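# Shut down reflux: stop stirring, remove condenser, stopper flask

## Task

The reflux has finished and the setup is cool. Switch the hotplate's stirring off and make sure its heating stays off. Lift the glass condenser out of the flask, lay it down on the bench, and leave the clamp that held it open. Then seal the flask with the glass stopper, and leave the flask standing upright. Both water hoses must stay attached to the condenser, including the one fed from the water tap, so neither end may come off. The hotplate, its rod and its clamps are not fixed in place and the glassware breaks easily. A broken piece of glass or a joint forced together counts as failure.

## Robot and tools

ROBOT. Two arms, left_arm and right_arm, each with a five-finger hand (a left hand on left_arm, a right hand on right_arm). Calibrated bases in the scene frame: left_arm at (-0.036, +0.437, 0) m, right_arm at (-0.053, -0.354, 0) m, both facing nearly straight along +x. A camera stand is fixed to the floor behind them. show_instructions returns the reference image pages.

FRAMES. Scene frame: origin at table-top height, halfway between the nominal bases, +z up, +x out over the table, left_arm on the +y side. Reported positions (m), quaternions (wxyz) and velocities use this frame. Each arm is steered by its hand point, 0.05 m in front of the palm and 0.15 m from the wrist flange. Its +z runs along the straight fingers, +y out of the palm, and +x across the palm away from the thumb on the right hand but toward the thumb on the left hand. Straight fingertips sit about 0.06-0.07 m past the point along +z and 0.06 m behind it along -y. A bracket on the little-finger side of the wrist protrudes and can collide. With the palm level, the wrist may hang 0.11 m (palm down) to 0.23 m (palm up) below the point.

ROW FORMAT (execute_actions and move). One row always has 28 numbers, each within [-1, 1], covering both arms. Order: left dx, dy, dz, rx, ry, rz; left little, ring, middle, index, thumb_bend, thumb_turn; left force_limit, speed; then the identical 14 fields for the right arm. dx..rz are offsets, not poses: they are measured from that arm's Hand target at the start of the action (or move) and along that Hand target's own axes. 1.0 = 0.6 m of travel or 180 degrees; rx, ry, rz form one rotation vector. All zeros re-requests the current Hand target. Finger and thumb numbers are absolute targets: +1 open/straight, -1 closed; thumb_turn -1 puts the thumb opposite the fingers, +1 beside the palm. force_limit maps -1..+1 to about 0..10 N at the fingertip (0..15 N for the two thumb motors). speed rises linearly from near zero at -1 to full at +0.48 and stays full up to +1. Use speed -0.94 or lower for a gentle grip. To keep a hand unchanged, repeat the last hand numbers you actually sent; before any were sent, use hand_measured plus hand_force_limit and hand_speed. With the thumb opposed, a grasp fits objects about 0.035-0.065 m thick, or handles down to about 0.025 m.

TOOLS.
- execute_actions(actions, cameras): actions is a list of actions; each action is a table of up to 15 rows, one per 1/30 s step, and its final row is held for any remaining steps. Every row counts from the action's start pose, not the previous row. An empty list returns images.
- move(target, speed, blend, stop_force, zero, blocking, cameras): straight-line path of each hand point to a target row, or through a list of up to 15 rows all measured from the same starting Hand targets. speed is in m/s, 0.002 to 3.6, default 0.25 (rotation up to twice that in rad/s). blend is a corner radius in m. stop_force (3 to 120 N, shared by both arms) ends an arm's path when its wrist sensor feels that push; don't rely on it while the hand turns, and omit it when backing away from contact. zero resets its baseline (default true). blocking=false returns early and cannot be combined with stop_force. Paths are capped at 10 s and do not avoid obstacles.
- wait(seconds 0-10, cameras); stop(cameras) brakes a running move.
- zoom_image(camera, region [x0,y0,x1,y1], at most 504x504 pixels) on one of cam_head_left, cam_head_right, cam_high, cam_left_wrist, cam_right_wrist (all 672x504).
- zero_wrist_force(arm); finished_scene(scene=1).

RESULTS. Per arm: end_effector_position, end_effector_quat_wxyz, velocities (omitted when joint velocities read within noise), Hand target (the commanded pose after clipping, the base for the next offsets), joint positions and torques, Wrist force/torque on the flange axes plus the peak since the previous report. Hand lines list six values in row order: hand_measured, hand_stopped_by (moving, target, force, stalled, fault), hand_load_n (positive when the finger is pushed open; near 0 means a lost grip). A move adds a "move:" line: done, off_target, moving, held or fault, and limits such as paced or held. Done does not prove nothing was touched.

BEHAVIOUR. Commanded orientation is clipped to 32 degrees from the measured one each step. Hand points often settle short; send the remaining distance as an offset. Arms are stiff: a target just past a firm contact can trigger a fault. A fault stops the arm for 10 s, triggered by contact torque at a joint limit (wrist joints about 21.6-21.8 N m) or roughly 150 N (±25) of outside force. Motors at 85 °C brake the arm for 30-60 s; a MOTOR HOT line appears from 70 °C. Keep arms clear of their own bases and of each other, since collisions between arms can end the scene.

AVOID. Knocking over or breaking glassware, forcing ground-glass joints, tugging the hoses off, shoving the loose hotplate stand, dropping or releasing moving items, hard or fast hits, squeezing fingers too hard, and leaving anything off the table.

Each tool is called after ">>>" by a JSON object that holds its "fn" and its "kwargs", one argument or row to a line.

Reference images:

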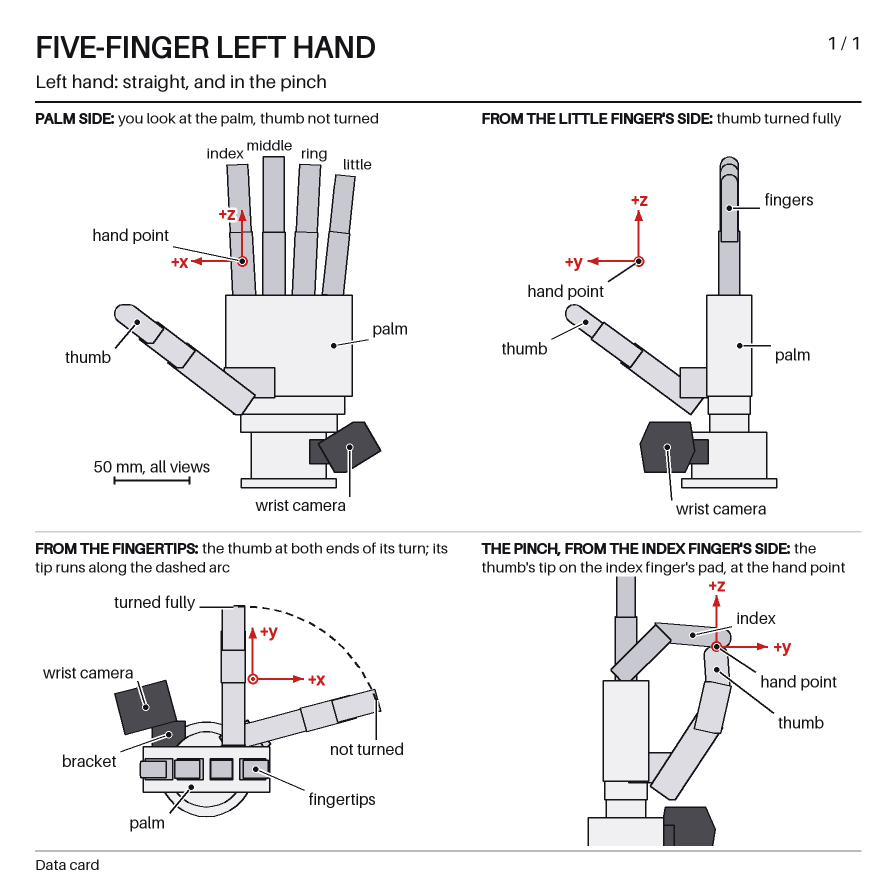

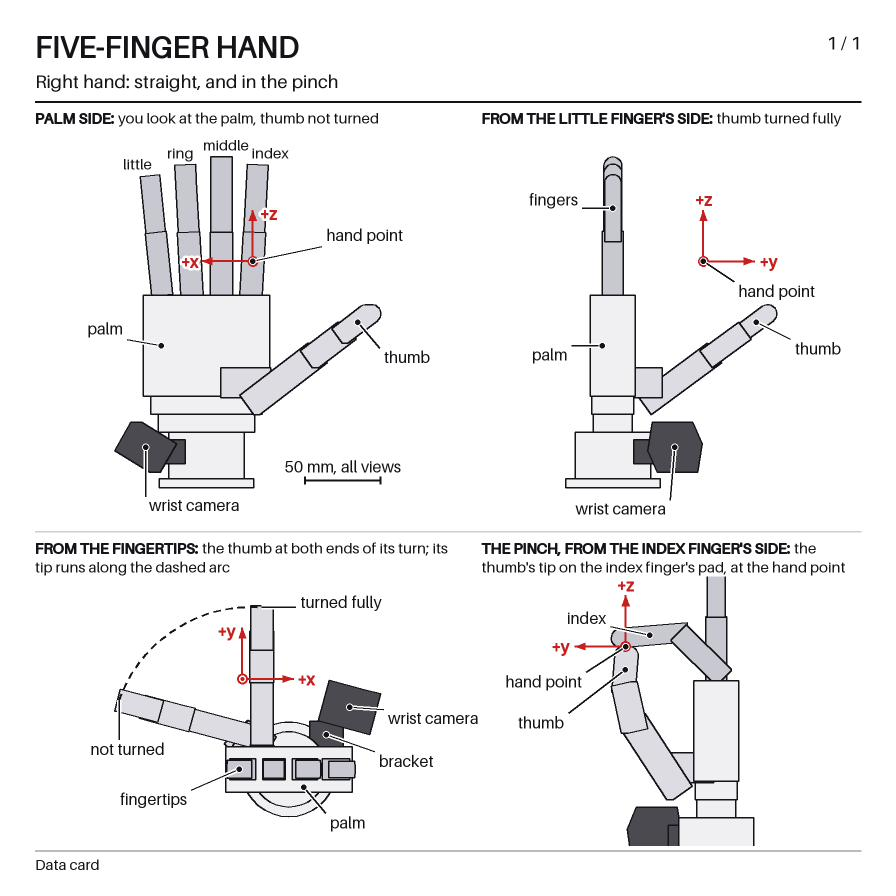

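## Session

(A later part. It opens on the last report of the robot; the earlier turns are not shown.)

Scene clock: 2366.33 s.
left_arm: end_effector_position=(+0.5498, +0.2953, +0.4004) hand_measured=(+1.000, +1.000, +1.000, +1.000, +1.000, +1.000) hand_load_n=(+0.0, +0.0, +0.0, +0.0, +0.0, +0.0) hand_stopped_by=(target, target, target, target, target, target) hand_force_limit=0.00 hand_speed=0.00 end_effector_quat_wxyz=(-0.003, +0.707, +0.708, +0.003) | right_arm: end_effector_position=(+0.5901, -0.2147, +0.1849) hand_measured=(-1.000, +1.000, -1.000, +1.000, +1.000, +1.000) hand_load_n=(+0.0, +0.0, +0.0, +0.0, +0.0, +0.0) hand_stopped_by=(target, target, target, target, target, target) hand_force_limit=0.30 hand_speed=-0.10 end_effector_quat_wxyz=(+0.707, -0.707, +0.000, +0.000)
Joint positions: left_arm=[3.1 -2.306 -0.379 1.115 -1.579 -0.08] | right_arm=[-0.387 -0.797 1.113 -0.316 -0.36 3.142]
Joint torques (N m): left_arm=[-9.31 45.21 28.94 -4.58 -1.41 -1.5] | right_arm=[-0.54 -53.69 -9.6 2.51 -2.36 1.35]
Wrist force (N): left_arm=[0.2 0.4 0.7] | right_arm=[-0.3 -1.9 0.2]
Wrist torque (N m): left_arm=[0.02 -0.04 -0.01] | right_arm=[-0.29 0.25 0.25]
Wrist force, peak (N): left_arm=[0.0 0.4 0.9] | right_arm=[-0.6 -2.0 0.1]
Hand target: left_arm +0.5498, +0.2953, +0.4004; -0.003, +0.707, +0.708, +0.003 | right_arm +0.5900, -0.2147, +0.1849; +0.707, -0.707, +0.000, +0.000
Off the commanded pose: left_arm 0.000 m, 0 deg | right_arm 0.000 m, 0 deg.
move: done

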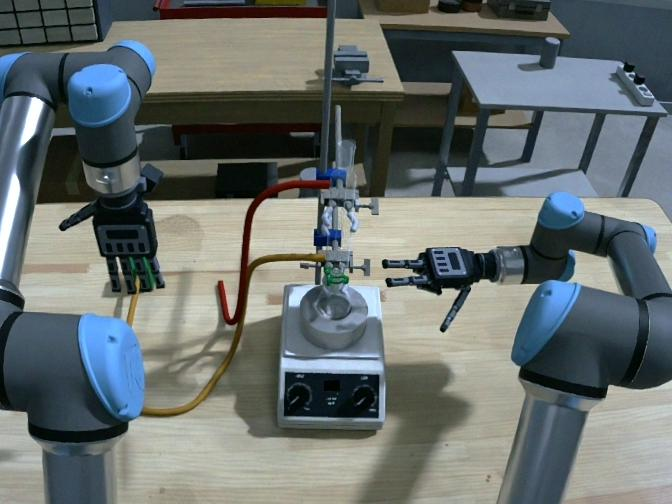

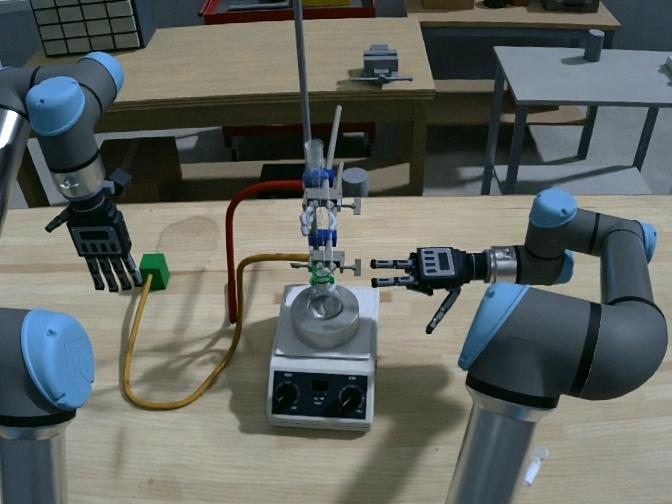

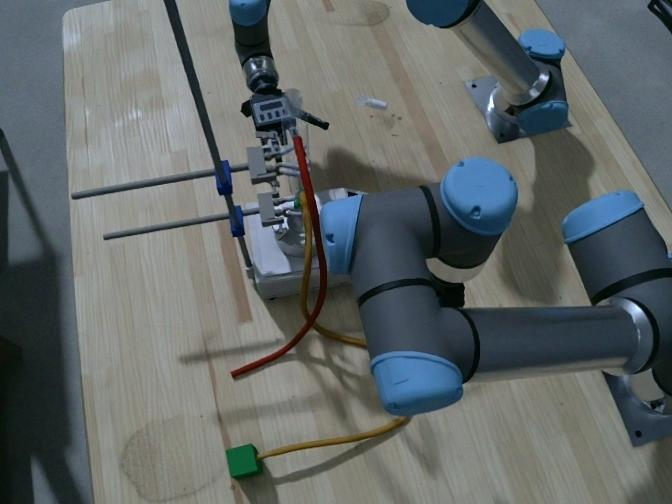

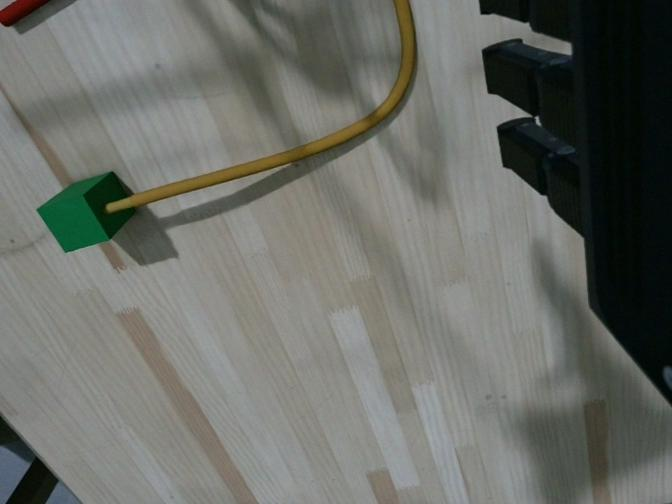

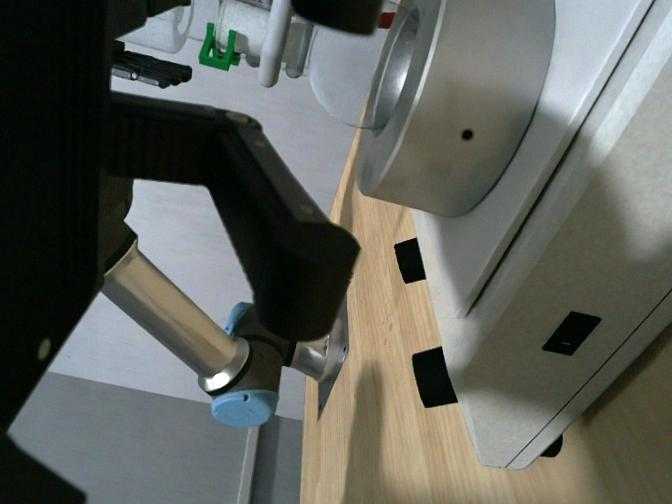

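>>> {"fn": "move", "kwargs": {
  "target": [0,0,0,0,0,0,1,1,1,1,1,1,0,0, 0,0.01,0.0745,0,0,0,-1,1,-1,1,1,1,0.3,-0.1],
  "cameras": ["cam_head_left","cam_head_right","cam_high","cam_right_wrist"],
  "speed": 0.1,
  "stop_force": 5
}}

>>> {"fn": "zoom_image", "kwargs": {
  "camera": "cam_head_left",
  "region": [290, 230, 440, 380]
}}

>>> {"fn": "zoom_image", "kwargs": {
  "camera": "cam_high",
  "region": [230, 100, 380, 250]
}}

>>> {"fn": "zoom_image", "kwargs": {
  "camera": "cam_head_right",
  "region": [280, 230, 430, 380]
}}

Scene clock: 2381.60 s.
left_arm: end_effector_position=(+0.5498, +0.2953, +0.4004) hand_measured=(+1.000, +1.000, +1.000, +1.000, +1.000, +1.000) hand_load_n=(+0.0, +0.0, +0.0, +0.0, +0.0, +0.0) hand_stopped_by=(target, target, target, target, target, target) hand_force_limit=0.00 hand_speed=0.00 end_effector_quat_wxyz=(-0.003, +0.707, +0.708, +0.003) | right_arm: end_effector_position=(+0.5900, -0.1701, +0.1789) hand_measured=(-1.000, +1.000, -1.000, +1.000, +1.000, +1.000) hand_load_n=(+0.0, +0.0, +0.0, +0.0, +0.0, -0.5) hand_stopped_by=(target, target, target, target, target, target) hand_force_limit=0.30 hand_speed=-0.10 end_effector_quat_wxyz=(+0.707, -0.707, +0.000, +0.000)
Joint positions: left_arm=[3.1 -2.306 -0.379 1.115 -1.579 -0.08] | right_arm=[-0.323 -0.807 1.146 -0.34 -0.297 3.142]
Joint torques (N m): left_arm=[-9.72 44.57 29.42 -4.53 -1.62 -1.29] | right_arm=[7.23 -35.95 -31.57 2.37 0.85 -0.63]
Wrist force (N): left_arm=[0.0 0.4 0.7] | right_arm=[-0.3 -2.1 0.0]
Wrist torque (N m): left_arm=[0.02 -0.03 -0.02] | right_arm=[-0.31 0.27 0.23]
Wrist force, peak (N): left_arm=[0.3 0.4 0.9] | right_arm=[-0.2 -2.1 -0.8]
Hand target: left_arm +0.5498, +0.2953, +0.4004; -0.003, +0.707, +0.708, +0.003 | right_arm +0.5900, -0.1700, +0.1789; +0.707, -0.707, +0.000, +0.000
Off the commanded pose: left_arm 0.000 m, 0 deg | right_arm 0.000 m, 0 deg.
move: done
Images, in order (width x height): cam_head_left 672x504, cam_head_right 672x504, cam_high 672x504, cam_right_wrist 672x504.

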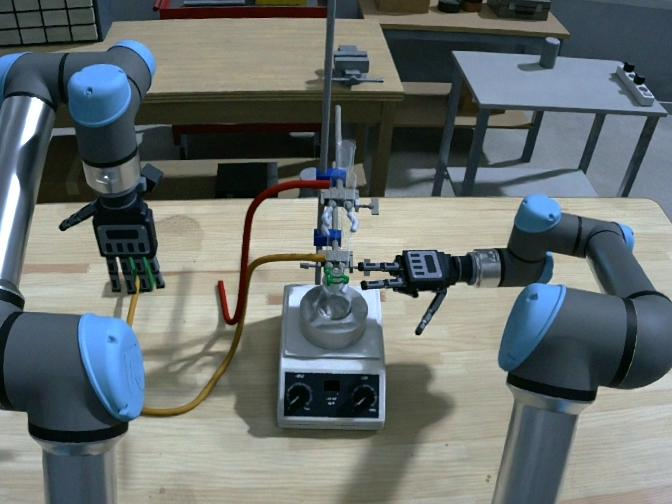

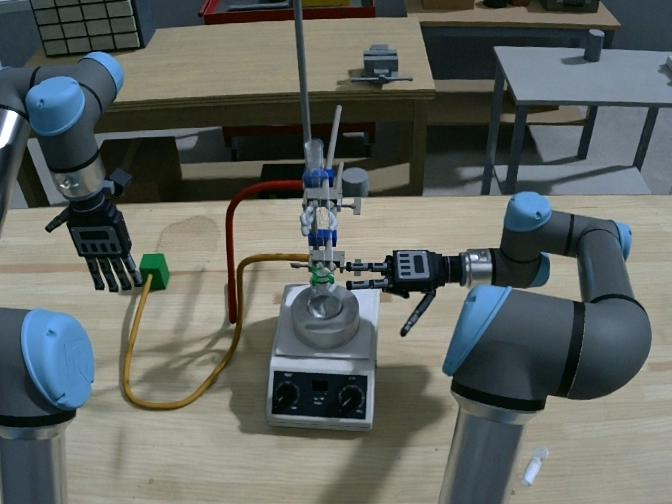

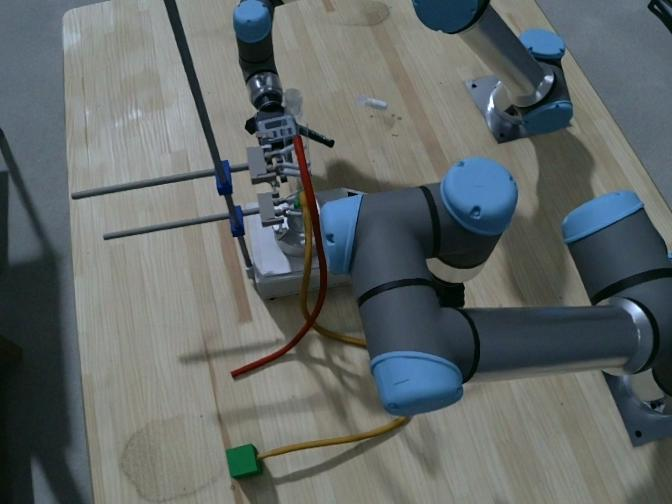

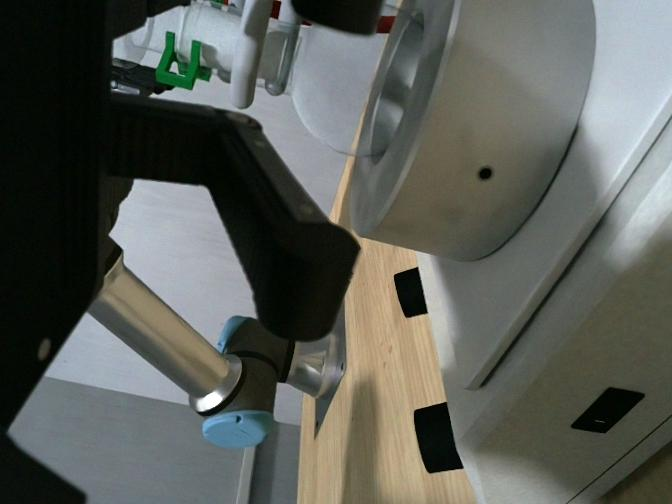

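Scaled by 3.360 from the camera's 672x504 image, which has a finer 960x720 frame.

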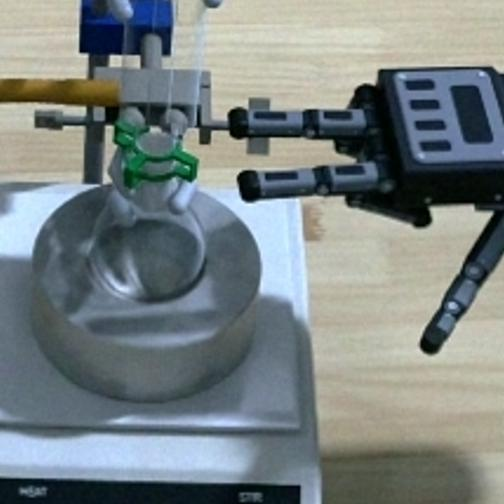

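Scaled by 3.360 from the camera's 672x504 image, which has a finer 960x720 frame.

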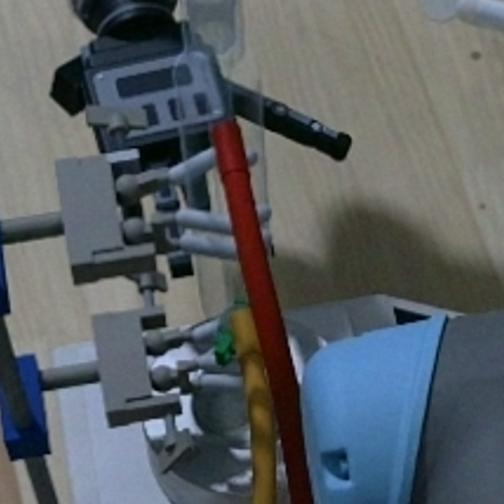

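Scaled by 3.360 from the camera's 672x504 image, which has a finer 960x720 frame.

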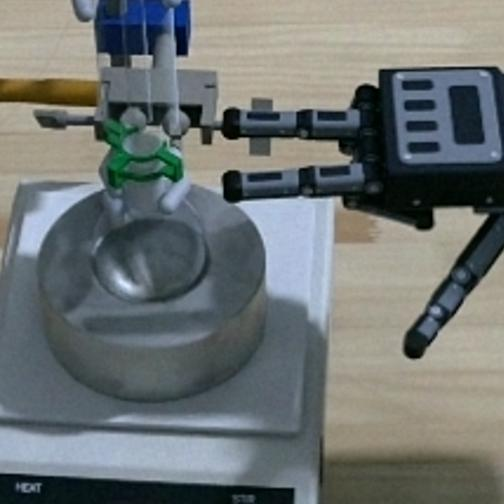

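>>> {"fn": "move", "kwargs": {
  "target": [
    [0,0,0,0,0,0,1,1,1,1,1,1,0,0, 0.005,-0.0083,0,0,0,0,-1,1,-1,1,1,1,0.3,-0.1],
    [0,0,0,0,0,0,1,1,1,1,1,1,0,0, 0.005,-0.0083,0.035,0,0,0,-1,1,-1,1,1,1,0.3,-0.1]
  ],
  "cameras": ["cam_head_left","cam_head_right","cam_right_wrist"],
  "speed": 0.03,
  "stop_force": 4
}}

>>> {"fn": "zoom_image", "kwargs": {
  "camera": "cam_head_left",
  "region": [290, 230, 390, 330]
}}

Scene clock: 2410.33 s.
left_arm: end_effector_position=(+0.5498, +0.2953, +0.4004) hand_measured=(+1.000, +1.000, +1.000, +1.000, +1.000, +1.000) hand_load_n=(+0.0, +0.0, +0.0, -0.5, +0.0, +0.0) hand_stopped_by=(target, target, target, target, target, target) hand_force_limit=0.00 hand_speed=0.00 end_effector_quat_wxyz=(-0.003, +0.707, +0.708, +0.003) | right_arm: end_effector_position=(+0.5930, -0.1490, +0.1839) hand_measured=(-1.000, +1.000, -1.000, +1.000, +1.000, +1.000) hand_load_n=(+0.0, +0.0, +0.0, +0.0, +0.0, -0.5) hand_stopped_by=(target, target, target, target, target, target) hand_force_limit=0.30 hand_speed=-0.10 end_effector_quat_wxyz=(+0.707, -0.707, +0.000, +0.000)
Joint positions: left_arm=[3.1 -2.306 -0.379 1.115 -1.579 -0.08] | right_arm=[-0.292 -0.808 1.135 -0.328 -0.265 3.142]
Joint torques (N m): left_arm=[-11.11 45.13 29.71 -4.38 -1.5 -1.52] | right_arm=[-8.44 -39.67 -32.46 1.06 -2.31 1.15]
Wrist force (N): left_arm=[0.1 0.3 0.6] | right_arm=[-0.2 -1.7 -0.2]
Wrist torque (N m): left_arm=[0.01 -0.04 -0.01] | right_arm=[-0.24 0.28 0.26]
Wrist force, peak (N): left_arm=[0.0 0.3 0.9] | right_arm=[-0.1 -2.4 0.1]
Hand target: left_arm +0.5498, +0.2953, +0.4004; -0.003, +0.707, +0.708, +0.003 | right_arm +0.5930, -0.1490, +0.1839; +0.707, -0.707, +0.000, +0.000
Off the commanded pose: left_arm 0.000 m, 0 deg | right_arm 0.000 m, 0 deg.
move: done
Images, in order (width x height): cam_head_left 672x504, cam_head_right 672x504, cam_right_wrist 672x504.

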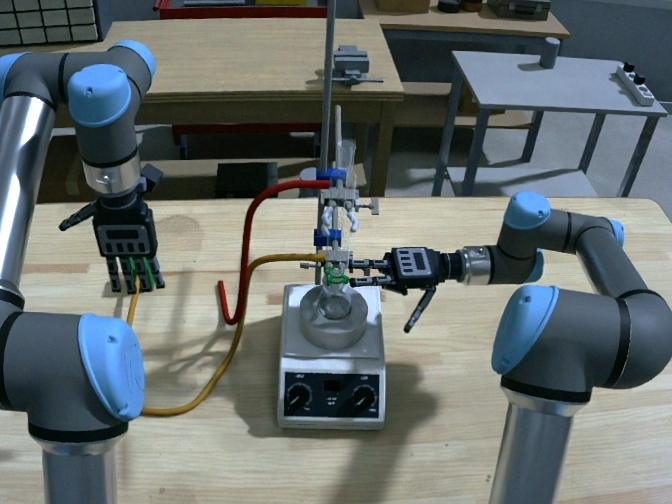

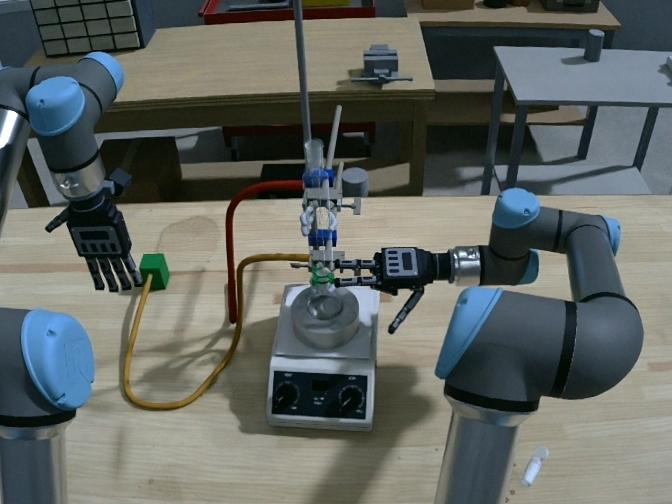

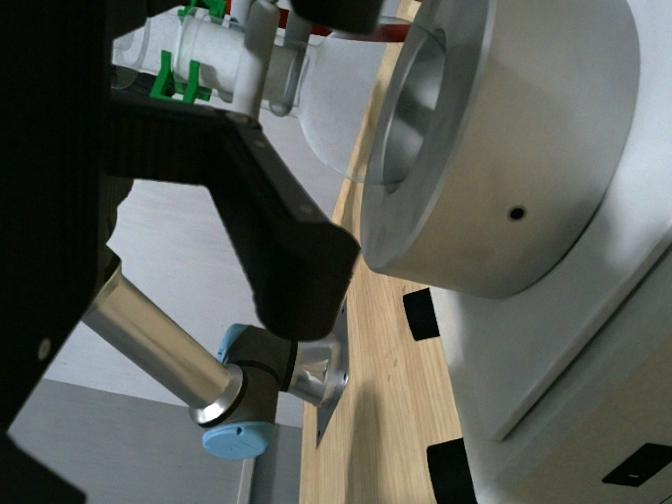

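Scaled by 5.040 from the camera's 672x504 image, which has a finer 960x720 frame.

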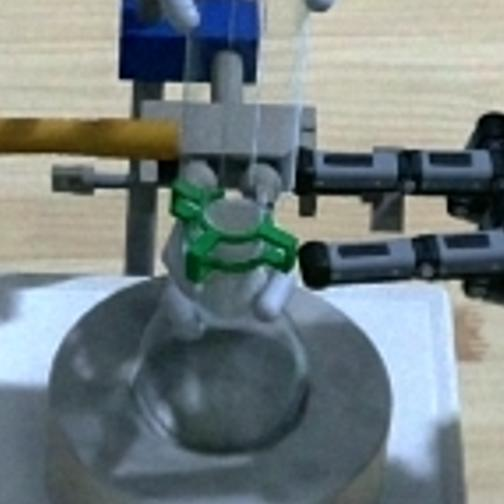

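>>> {"fn": "move", "kwargs": {
  "target": [0,0,0,0,0,0,1,1,1,1,1,1,0,0, 0,0,0.02,0,0,0,-1,1,-1,1,1,1,0.3,-0.1],
  "cameras": ["cam_head_left"],
  "speed": 0.02,
  "stop_force": 8
}}

>>> {"fn": "zoom_image", "kwargs": {
  "camera": "cam_head_left",
  "region": [290, 230, 390, 330]
}}

Scene clock: 2421.33 s.
left_arm: end_effector_position=(+0.5498, +0.2953, +0.4004) hand_measured=(+1.000, +1.000, +1.000, +1.000, +1.000, +1.000) hand_load_n=(+0.0, +0.0, +0.0, +0.0, +0.0, +0.0) hand_stopped_by=(target, target, target, target, target, target) hand_force_limit=0.00 hand_speed=0.00 end_effector_quat_wxyz=(-0.003, +0.707, +0.708, +0.003) | right_arm: end_effector_position=(+0.5930, -0.1452, +0.1838) hand_measured=(-1.000, +1.000, -1.000, +1.000, +1.000, +1.000) hand_load_n=(+0.0, +0.0, +0.0, +0.0, +0.0, -0.5) hand_stopped_by=(target, target, target, target, target, target) hand_force_limit=0.30 hand_speed=-0.10 end_effector_quat_wxyz=(+0.707, -0.707, +0.000, +0.000)
Joint positions: left_arm=[3.1 -2.306 -0.379 1.115 -1.579 -0.08] | right_arm=[-0.286 -0.808 1.136 -0.328 -0.26 3.142]
Joint torques (N m): left_arm=[-9.54 44.64 29.74 -4.74 -1.44 -1.61] | right_arm=[-2.29 -35.91 -33.22 1.71 -0.58 -0.46]
Wrist force (N): left_arm=[0.2 0.4 0.7] | right_arm=[-7.3 -2.0 -5.6]
Wrist torque (N m): left_arm=[0.02 -0.06 0.00] | right_arm=[0.07 -0.16 -0.18]
Wrist force, peak (N): left_arm=[0.0 0.5 0.8] | right_arm=[-7.9 -1.9 -10.4]
Hand target: left_arm +0.5498, +0.2953, +0.4004; -0.003, +0.707, +0.708, +0.003 | right_arm +0.5930, -0.1452, +0.1838; +0.707, -0.707, +0.000, +0.000 (not the last commanded pose)
Off the commanded pose: left_arm 0.000 m, 0 deg | right_arm 0.008 m, 0 deg.
move: contact (right_arm)
Images, in order (width x height): cam_head_left 672x504.

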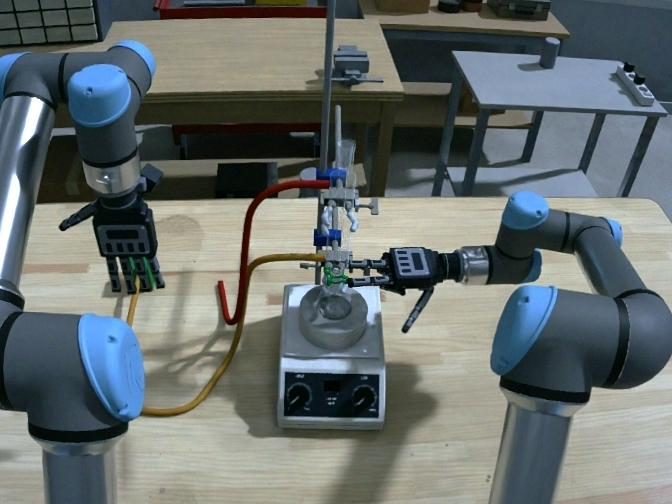

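Scaled by 5.040 from the camera's 672x504 image, which has a finer 960x720 frame.

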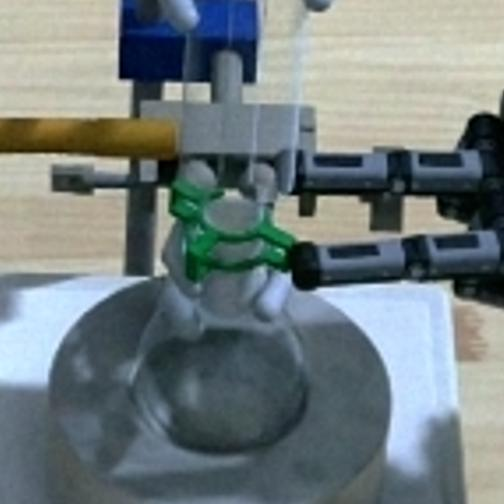

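>>> {"fn": "move", "kwargs": {
  "target": [
    [0,0,0,0,0,0,1,1,1,1,1,1,0,0, 0,0,-0.025,0,0,0,-1,1,-1,1,1,1,0.3,-0.1],
    [0,0,0,0,0,0,1,1,1,1,1,1,0,0, 0.0217,0,-0.025,0,0,0,-1,-1,-1,1,1,1,0.3,-0.1]
  ],
  "cameras": [],
  "speed": 0.06
}}

>>> {"fn": "move", "kwargs": {
  "target": [0,0,0,0,0,0,1,1,1,1,1,1,0,0, 0,0,0.035,0,0,0,-1,-1,-1,1,1,1,0.3,-0.1],
  "cameras": ["cam_head_left","cam_right_wrist"],
  "speed": 0.02,
  "stop_force": 7
}}

>>> {"fn": "zoom_image", "kwargs": {
  "camera": "cam_head_left",
  "region": [290, 230, 390, 330]
}}

Scene clock: 2432.00 s.
left_arm: end_effector_position=(+0.5498, +0.2953, +0.4004) hand_measured=(+1.000, +1.000, +1.000, +1.000, +1.000, +1.000) hand_load_n=(+0.0, +0.0, +0.0, +0.0, +0.0, +0.0) hand_stopped_by=(target, target, target, target, target, target) hand_force_limit=0.00 hand_speed=0.00 end_effector_quat_wxyz=(-0.003, +0.707, +0.708, +0.003) | right_arm: end_effector_position=(+0.6060, -0.1602, +0.1838) hand_measured=(-1.000, +0.762, -1.000, +1.000, +1.000, +1.000) hand_load_n=(+0.0, +1.0, +0.0, +0.0, +0.0, -0.5) hand_stopped_by=(target, force, target, target, target, target) hand_force_limit=0.30 hand_speed=-0.10 end_effector_quat_wxyz=(+0.707, -0.707, +0.000, +0.000)
Joint positions: left_arm=[3.1 -2.306 -0.379 1.115 -1.579 -0.08] | right_arm=[-0.303 -0.772 1.071 -0.299 -0.276 3.142]
Joint torques (N m): left_arm=[-10.81 46.21 29.16 -4.62 -1.49 -1.67] | right_arm=[0.64 -52.61 -26.82 -0.99 -2.19 1.27]
Wrist force (N): left_arm=[0.1 0.2 0.7] | right_arm=[-0.7 -4.6 -6.1]
Wrist torque (N m): left_arm=[-0.01 -0.04 0.00] | right_arm=[0.15 0.53 0.09]
Wrist force, peak (N): left_arm=[-0.1 0.3 0.9] | right_arm=[-7.8 -1.9 -5.6]
Hand target: left_arm +0.5498, +0.2953, +0.4004; -0.003, +0.707, +0.708, +0.003 | right_arm +0.6060, -0.1602, +0.1838; +0.707, -0.707, +0.000, +0.000
Off the commanded pose: left_arm 0.000 m, 0 deg | right_arm 0.000 m, 0 deg.
move: done
No camera images: "cameras" was empty.

Scene clock: 2432.97 s.
left_arm: end_effector_position=(+0.5498, +0.2953, +0.4004) hand_measured=(+1.000, +1.000, +1.000, +1.000, +1.000, +1.000) hand_load_n=(+0.0, +0.0, +0.0, +0.0, +0.0, +0.0) hand_stopped_by=(target, target, target, target, target, target) hand_force_limit=0.00 hand_speed=0.00 end_effector_quat_wxyz=(-0.003, +0.707, +0.708, +0.003) | right_arm: end_effector_position=(+0.6060, -0.1597, +0.1839) hand_measured=(-1.000, +0.762, -1.000, +1.000, +1.000, +1.000) hand_load_n=(+0.0, +3.5, +0.0, +0.0, +0.5, +0.0) hand_stopped_by=(target, force, target, target, target, target) hand_force_limit=0.30 hand_speed=-0.10 end_effector_quat_wxyz=(+0.707, -0.707, +0.000, +0.000)
Joint positions: left_arm=[3.1 -2.306 -0.379 1.115 -1.579 -0.08] | right_arm=[-0.302 -0.773 1.071 -0.299 -0.276 3.142]
Joint torques (N m): left_arm=[-9.32 45.99 28.93 -4.61 -1.59 -1.71] | right_arm=[7.11 -34.04 -29.7 2.14 0.78 1.11]
Wrist force (N): left_arm=[0.2 0.3 0.6] | right_arm=[-1.3 -7.5 -9.7]
Wrist torque (N m): left_arm=[0.00 -0.06 0.00] | right_arm=[0.48 0.67 -0.06]
Wrist force, peak (N): left_arm=[0.0 0.6 0.7] | right_arm=[-1.4 -9.0 -17.5]
Hand target: left_arm +0.5498, +0.2953, +0.4004; -0.003, +0.707, +0.708, +0.003 | right_arm +0.6060, -0.1597, +0.1839; +0.707, -0.707, +0.000, +0.000 (not the last commanded pose)
Off the commanded pose: left_arm 0.000 m, 0 deg | right_arm 0.020 m, 0 deg.
move: contact (right_arm)
Images, in order (width x height): cam_head_left 672x504, cam_right_wrist 672x504.

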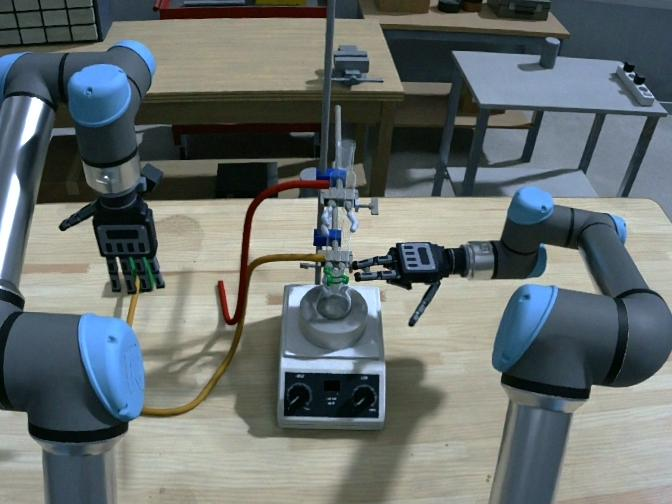

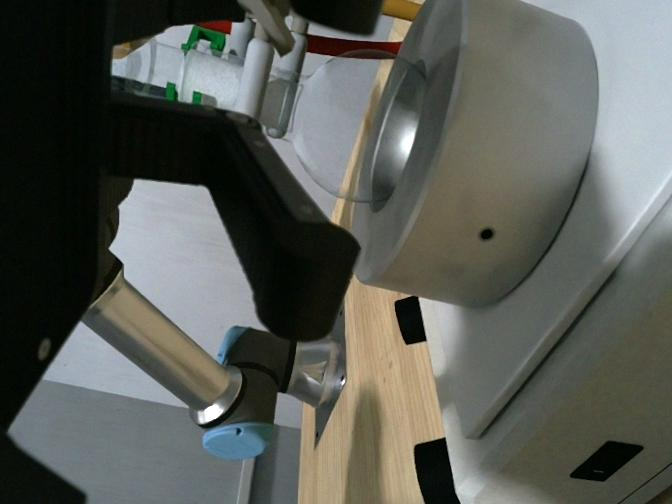

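Scaled by 5.040 from the camera's 672x504 image, which has a finer 960x720 frame.

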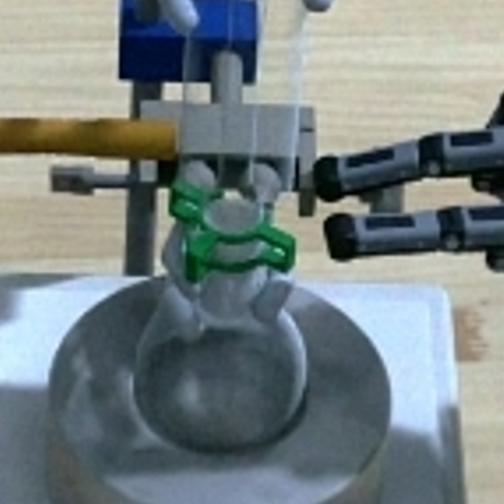

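>>> {"fn": "move", "kwargs": {
  "target": [
    [0,0,0,0,0,0,1,1,1,1,1,1,0,0, 0,0,-0.01,0,0,0,-1,1,-1,1,1,1,0.3,-0.1],
    [0,0,0,0,0,0,1,1,1,1,1,1,0,0, 0,0,-0.08,0,0,0,-1,1,-1,1,1,1,0.3,-0.1],
    [0,0,0,0,0,0,1,1,1,1,1,1,0,0, 0,0,-0.08,0,0,0,-1,-1,-1,1,1,1,0.3,0]
  ],
  "cameras": ["cam_head_left","cam_head_right","cam_right_wrist"],
  "speed": 0.08
}}

>>> {"fn": "zoom_image", "kwargs": {
  "camera": "cam_head_left",
  "region": [290, 230, 390, 330]
}}

>>> {"fn": "zoom_image", "kwargs": {
  "camera": "cam_right_wrist",
  "region": [100, 0, 400, 200]
}}

Scene clock: 2442.50 s.
left_arm: end_effector_position=(+0.5498, +0.2953, +0.4004) hand_measured=(+1.000, +1.000, +1.000, +1.000, +1.000, +1.000) hand_load_n=(+0.0, +0.0, +0.0, +0.0, +0.0, +0.0) hand_stopped_by=(target, target, target, target, target, target) hand_force_limit=0.00 hand_speed=0.00 end_effector_quat_wxyz=(-0.003, +0.707, +0.708, +0.003) | right_arm: end_effector_position=(+0.6061, -0.2076, +0.1839) hand_measured=(-1.000, -1.000, -1.000, +1.000, +1.000, +1.000) hand_load_n=(+0.0, +0.5, +0.0, +0.0, +0.5, +0.0) hand_stopped_by=(target, target, target, target, target, target) hand_force_limit=0.30 hand_speed=0.00 end_effector_quat_wxyz=(+0.707, -0.707, +0.000, +0.000)
Joint positions: left_arm=[3.1 -2.306 -0.379 1.115 -1.579 -0.08] | right_arm=[-0.369 -0.758 1.044 -0.287 -0.343 3.142]
Joint torques (N m): left_arm=[-9.99 46.39 29.69 -4.59 -1.69 -1.51] | right_arm=[3.31 -56.23 -10.9 -0.79 1.91 -1.21]
Wrist force (N): left_arm=[0.2 0.4 0.8] | right_arm=[-0.3 -2.0 -0.2]
Wrist torque (N m): left_arm=[0.01 -0.05 -0.01] | right_arm=[-0.30 0.25 0.24]
Wrist force, peak (N): left_arm=[0.1 0.5 0.9] | right_arm=[-1.2 -7.7 -10.1]
Hand target: left_arm +0.5498, +0.2953, +0.4004; -0.003, +0.707, +0.708, +0.003 | right_arm +0.6061, -0.2077, +0.1839; +0.707, -0.707, +0.000, +0.000
Off the commanded pose: left_arm 0.000 m, 0 deg | right_arm 0.000 m, 0 deg.
move: done
Images, in order (width x height): cam_head_left 672x504, cam_head_right 672x504, cam_right_wrist 672x504.

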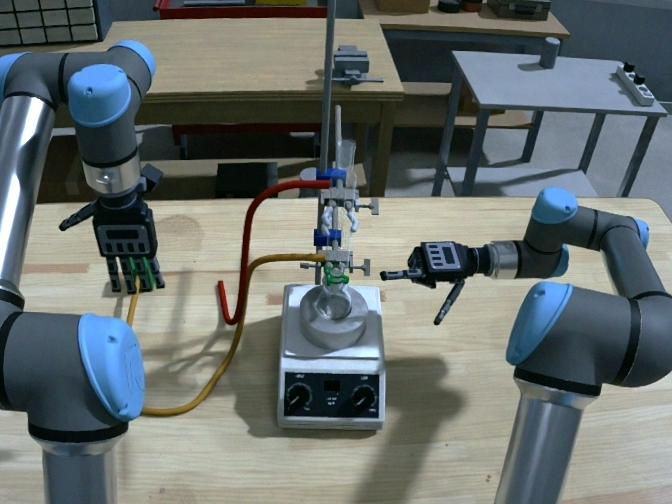

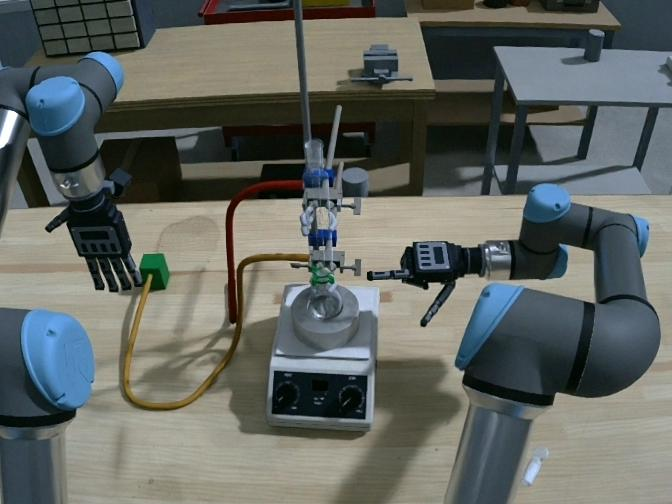

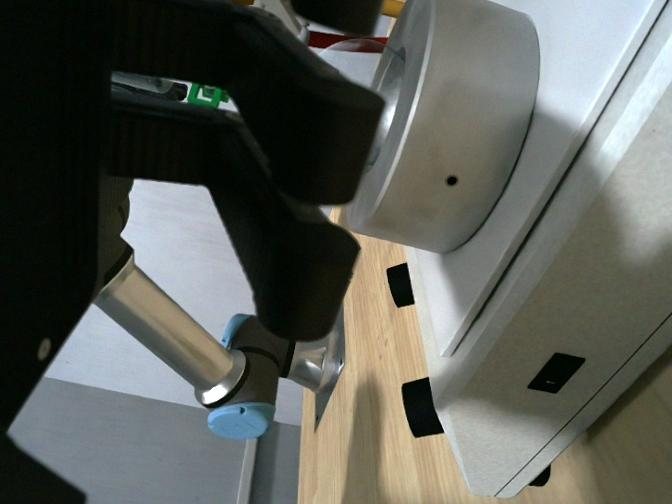

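Scaled by 5.040 from the camera's 672x504 image, which has a finer 960x720 frame.

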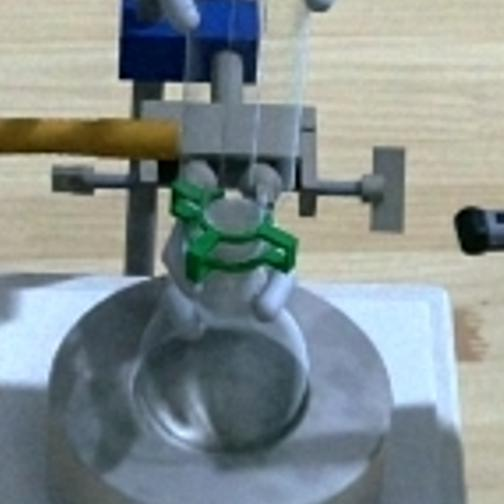

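Scaled by 1.680 from the camera's 672x504 image, which has a finer 960x720 frame.

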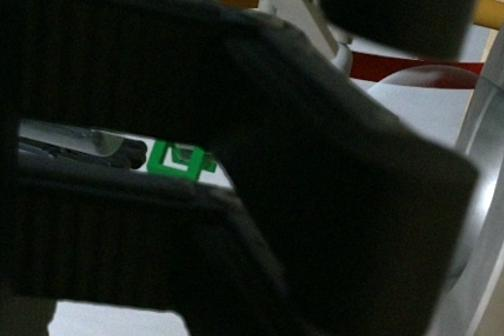

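>>> {"fn": "move", "kwargs": {
  "target": [0,0,0,0,0,0,1,1,1,1,1,1,0,0, -0.0047,0,0.0712,0,0,0,-1,-1,-1,1,1,1,0.3,0],
  "cameras": [],
  "speed": 0.1
}}

>>> {"fn": "move", "kwargs": {
  "target": [0,0,0,0,0,0,1,1,1,1,1,1,0,0, 0,0,0.031,0,0,0,-1,-1,-1,1,1,1,0.3,0],
  "cameras": ["cam_head_left","cam_right_wrist"],
  "speed": 0.02,
  "stop_force": 7
}}

>>> {"fn": "zoom_image", "kwargs": {
  "camera": "cam_head_left",
  "region": [290, 230, 390, 330]
}}

Scene clock: 2462.27 s.
left_arm: end_effector_position=(+0.5498, +0.2953, +0.4004) hand_measured=(+1.000, +1.000, +1.000, +1.000, +1.000, +1.000) hand_load_n=(+0.0, +0.0, +0.0, +0.0, -0.5, +0.0) hand_stopped_by=(target, target, target, target, target, target) hand_force_limit=0.00 hand_speed=0.00 end_effector_quat_wxyz=(-0.003, +0.707, +0.708, +0.003) | right_arm: end_effector_position=(+0.6032, -0.1649, +0.1839) hand_measured=(-1.000, -1.000, -1.000, +1.000, +1.000, +1.000) hand_load_n=(+0.0, +0.0, +0.0, +0.0, +0.0, +0.0) hand_stopped_by=(target, target, target, target, target, target) hand_force_limit=0.30 hand_speed=0.00 end_effector_quat_wxyz=(+0.707, -0.707, +0.000, +0.000)
Joint positions: left_arm=[3.1 -2.306 -0.379 1.115 -1.579 -0.08] | right_arm=[-0.31 -0.779 1.082 -0.305 -0.284 3.142]
Joint torques (N m): left_arm=[-8.94 45.61 30.53 -4.64 -1.58 -1.82] | right_arm=[-8.15 -35.61 -32.75 2.05 -2.29 1.18]
Wrist force (N): left_arm=[0.0 0.3 0.6] | right_arm=[-0.2 -2.0 -0.4]
Wrist torque (N m): left_arm=[0.02 -0.03 -0.01] | right_arm=[-0.24 0.28 0.24]
Wrist force, peak (N): left_arm=[0.0 0.4 0.9] | right_arm=[-0.2 -2.2 -0.3]
Hand target: left_arm +0.5498, +0.2953, +0.4004; -0.003, +0.707, +0.708, +0.003 | right_arm +0.6032, -0.1649, +0.1839; +0.707, -0.707, +0.000, +0.000
Off the commanded pose: left_arm 0.000 m, 0 deg | right_arm 0.000 m, 0 deg.
move: done
No camera images: "cameras" was empty.

Scene clock: 2464.00 s.
left_arm: end_effector_position=(+0.5498, +0.2953, +0.4004) hand_measured=(+1.000, +1.000, +1.000, +1.000, +1.000, +1.000) hand_load_n=(+0.0, +0.0, +0.0, +0.0, +0.0, +0.0) hand_stopped_by=(target, target, target, target, target, target) hand_force_limit=0.00 hand_speed=0.00 end_effector_quat_wxyz=(-0.003, +0.707, +0.708, +0.003) | right_arm: end_effector_position=(+0.6032, -0.1472, +0.1839) hand_measured=(-1.000, -1.000, -1.000, +1.000, +1.000, +1.000) hand_load_n=(+0.0, +0.0, +0.0, +0.0, +0.0, -0.5) hand_stopped_by=(target, target, target, target, target, target) hand_force_limit=0.30 hand_speed=0.00 end_effector_quat_wxyz=(+0.707, -0.707, +0.000, +0.000)
Joint positions: left_arm=[3.1 -2.306 -0.379 1.115 -1.579 -0.08] | right_arm=[-0.285 -0.782 1.089 -0.307 -0.259 3.142]
Joint torques (N m): left_arm=[-9.13 44.69 30.2 -4.62 -1.34 -1.9] | right_arm=[-3.98 -37.02 -31.86 2.53 -2.06 -0.53]
Wrist force (N): left_arm=[0.1 0.6 0.9] | right_arm=[-0.9 -1.6 -6.1]
Wrist torque (N m): left_arm=[0.03 -0.03 -0.02] | right_arm=[0.15 0.20 0.22]
Wrist force, peak (N): left_arm=[0.1 0.6 0.9] | right_arm=[-1.5 -2.0 -10.5]
Hand target: left_arm +0.5498, +0.2953, +0.4004; -0.003, +0.707, +0.708, +0.003 | right_arm +0.6032, -0.1472, +0.1839; +0.707, -0.707, +0.000, +0.000 (not the last commanded pose)
Off the commanded pose: left_arm 0.000 m, 0 deg | right_arm 0.001 m, 0 deg.
move: contact (right_arm)
Images, in order (width x height): cam_head_left 672x504, cam_right_wrist 672x504.

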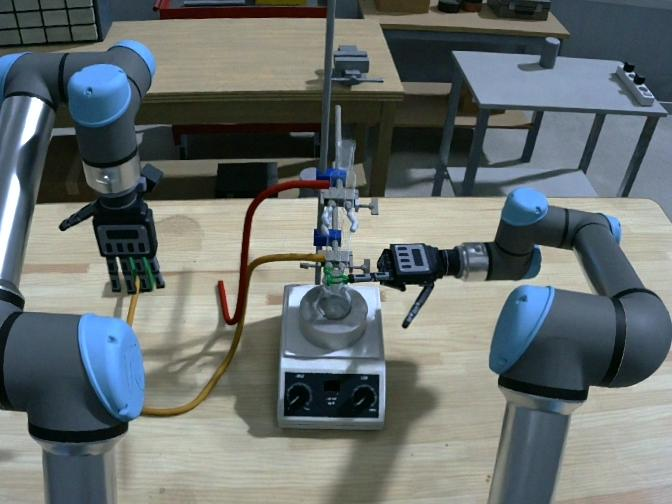

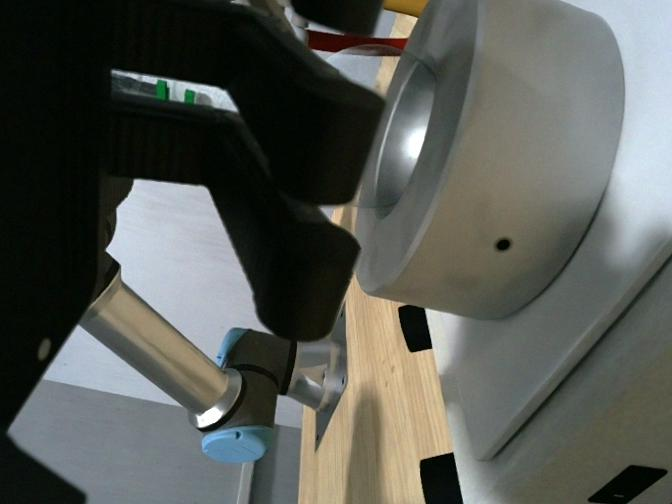

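Scaled by 5.040 from the camera's 672x504 image, which has a finer 960x720 frame.

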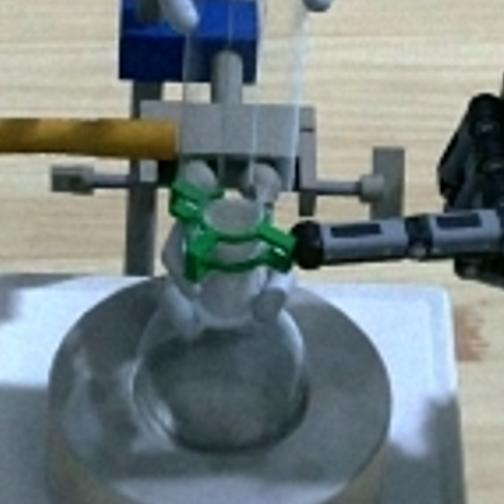

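>>> {"fn": "move", "kwargs": {
  "target": [
    [0,0,0,0,0,0,1,1,1,1,1,1,0,0, 0,0,-0.01,0,0,0,-1,-1,-1,1,1,1,0.3,0],
    [0,0,0,0,0,0,1,1,1,1,1,1,0,0, 0.01,0,-0.01,0,0,0,-1,-1,-1,1,1,1,0.3,0]
  ],
  "cameras": [],
  "speed": 0.05
}}

>>> {"fn": "move", "kwargs": {
  "target": [0,0,0,0,0,0,1,1,1,1,1,1,0,0, 0,0,0.022,0,0,0,-1,-1,-1,1,1,1,0.3,0],
  "cameras": ["cam_head_left","cam_head_right"],
  "speed": 0.02,
  "stop_force": 9
}}

>>> {"fn": "zoom_image", "kwargs": {
  "camera": "cam_head_left",
  "region": [290, 230, 390, 330]
}}

Scene clock: 2472.37 s.
left_arm: end_effector_position=(+0.5498, +0.2953, +0.4004) hand_measured=(+1.000, +1.000, +1.000, +1.000, +1.000, +1.000) hand_load_n=(-0.5, +0.0, +0.0, +0.0, +0.0, +0.0) hand_stopped_by=(target, target, target, target, target, target) hand_force_limit=0.00 hand_speed=0.00 end_effector_quat_wxyz=(-0.003, +0.707, +0.708, +0.003) | right_arm: end_effector_position=(+0.6092, -0.1532, +0.1838) hand_measured=(-1.000, -1.000, -1.000, +1.000, +1.000, +1.000) hand_load_n=(+0.0, +0.0, +0.5, -0.5, +0.0, -0.5) hand_stopped_by=(target, target, target, target, target, target) hand_force_limit=0.30 hand_speed=0.00 end_effector_quat_wxyz=(+0.707, -0.707, +0.000, +0.000)
Joint positions: left_arm=[3.1 -2.306 -0.379 1.115 -1.579 -0.08] | right_arm=[-0.291 -0.766 1.058 -0.294 -0.265 3.142]
Joint torques (N m): left_arm=[-9.99 45.64 28.85 -4.62 -1.4 -1.95] | right_arm=[-4.25 -54.2 -15.67 -1.04 -2.26 -0.25]
Wrist force (N): left_arm=[0.0 0.5 0.7] | right_arm=[-0.2 -1.5 -0.4]
Wrist torque (N m): left_arm=[0.03 -0.03 -0.02] | right_arm=[-0.19 0.27 0.27]
Wrist force, peak (N): left_arm=[0.0 0.6 0.8] | right_arm=[-0.8 -1.9 -6.7]
Hand target: left_arm +0.5498, +0.2953, +0.4004; -0.003, +0.707, +0.708, +0.003 | right_arm +0.6092, -0.1532, +0.1839; +0.707, -0.707, +0.000, +0.000
Off the commanded pose: left_arm 0.000 m, 0 deg | right_arm 0.000 m, 0 deg.
move: done
No camera images: "cameras" was empty.

Scene clock: 2473.73 s.
left_arm: end_effector_position=(+0.5498, +0.2953, +0.4004) hand_measured=(+1.000, +1.000, +1.000, +1.000, +1.000, +1.000) hand_load_n=(+0.0, +0.0, +0.0, +0.0, +0.0, +0.0) hand_stopped_by=(target, target, target, target, target, target) hand_force_limit=0.00 hand_speed=0.00 end_effector_quat_wxyz=(-0.003, +0.707, +0.708, +0.003) | right_arm: end_effector_position=(+0.6092, -0.1419, +0.1839) hand_measured=(-1.000, -1.000, -1.000, +1.000, +1.000, +1.000) hand_load_n=(+0.0, +0.0, +0.0, -0.5, +0.0, +0.0) hand_stopped_by=(target, target, target, target, target, target) hand_force_limit=0.30 hand_speed=0.00 end_effector_quat_wxyz=(+0.707, -0.707, +0.000, +0.000)
Joint positions: left_arm=[3.1 -2.306 -0.379 1.115 -1.579 -0.08] | right_arm=[-0.275 -0.768 1.062 -0.295 -0.249 3.142]
Joint torques (N m): left_arm=[-9.59 45.53 29.4 -4.37 -1.39 -1.93] | right_arm=[-1.11 -37.66 -32.07 2.64 -1.99 1.05]
Wrist force (N): left_arm=[-0.1 0.4 0.7] | right_arm=[0.1 -1.5 -9.0]
Wrist torque (N m): left_arm=[0.01 0.00 -0.03] | right_arm=[0.28 0.27 0.27]
Wrist force, peak (N): left_arm=[0.2 0.3 1.0] | right_arm=[1.8 -1.7 -14.1]
Hand target: left_arm +0.5498, +0.2953, +0.4004; -0.003, +0.707, +0.708, +0.003 | right_arm +0.6092, -0.1419, +0.1839; +0.707, -0.707, +0.000, +0.000 (not the last commanded pose)
Off the commanded pose: left_arm 0.000 m, 0 deg | right_arm 0.002 m, 0 deg.
move: contact (right_arm)
Images, in order (width x height): cam_head_left 672x504, cam_head_right 672x504.

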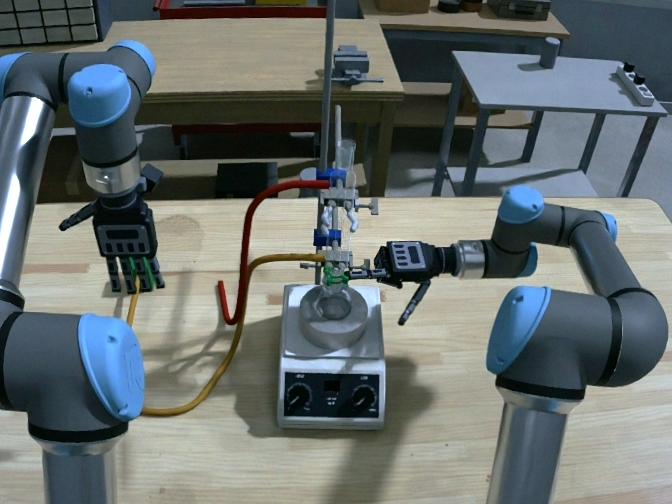

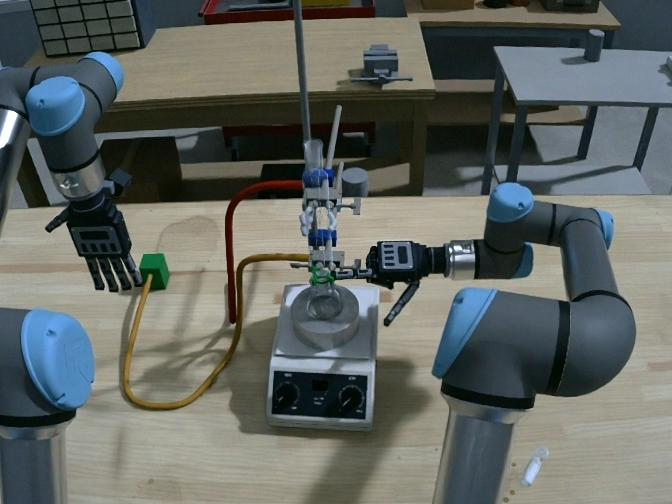

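Scaled by 5.040 from the camera's 672x504 image, which has a finer 960x720 frame.

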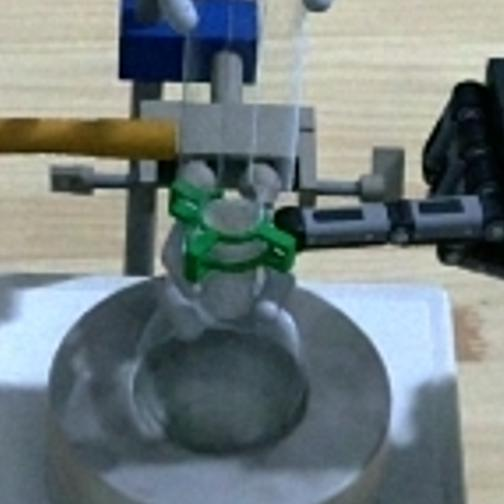

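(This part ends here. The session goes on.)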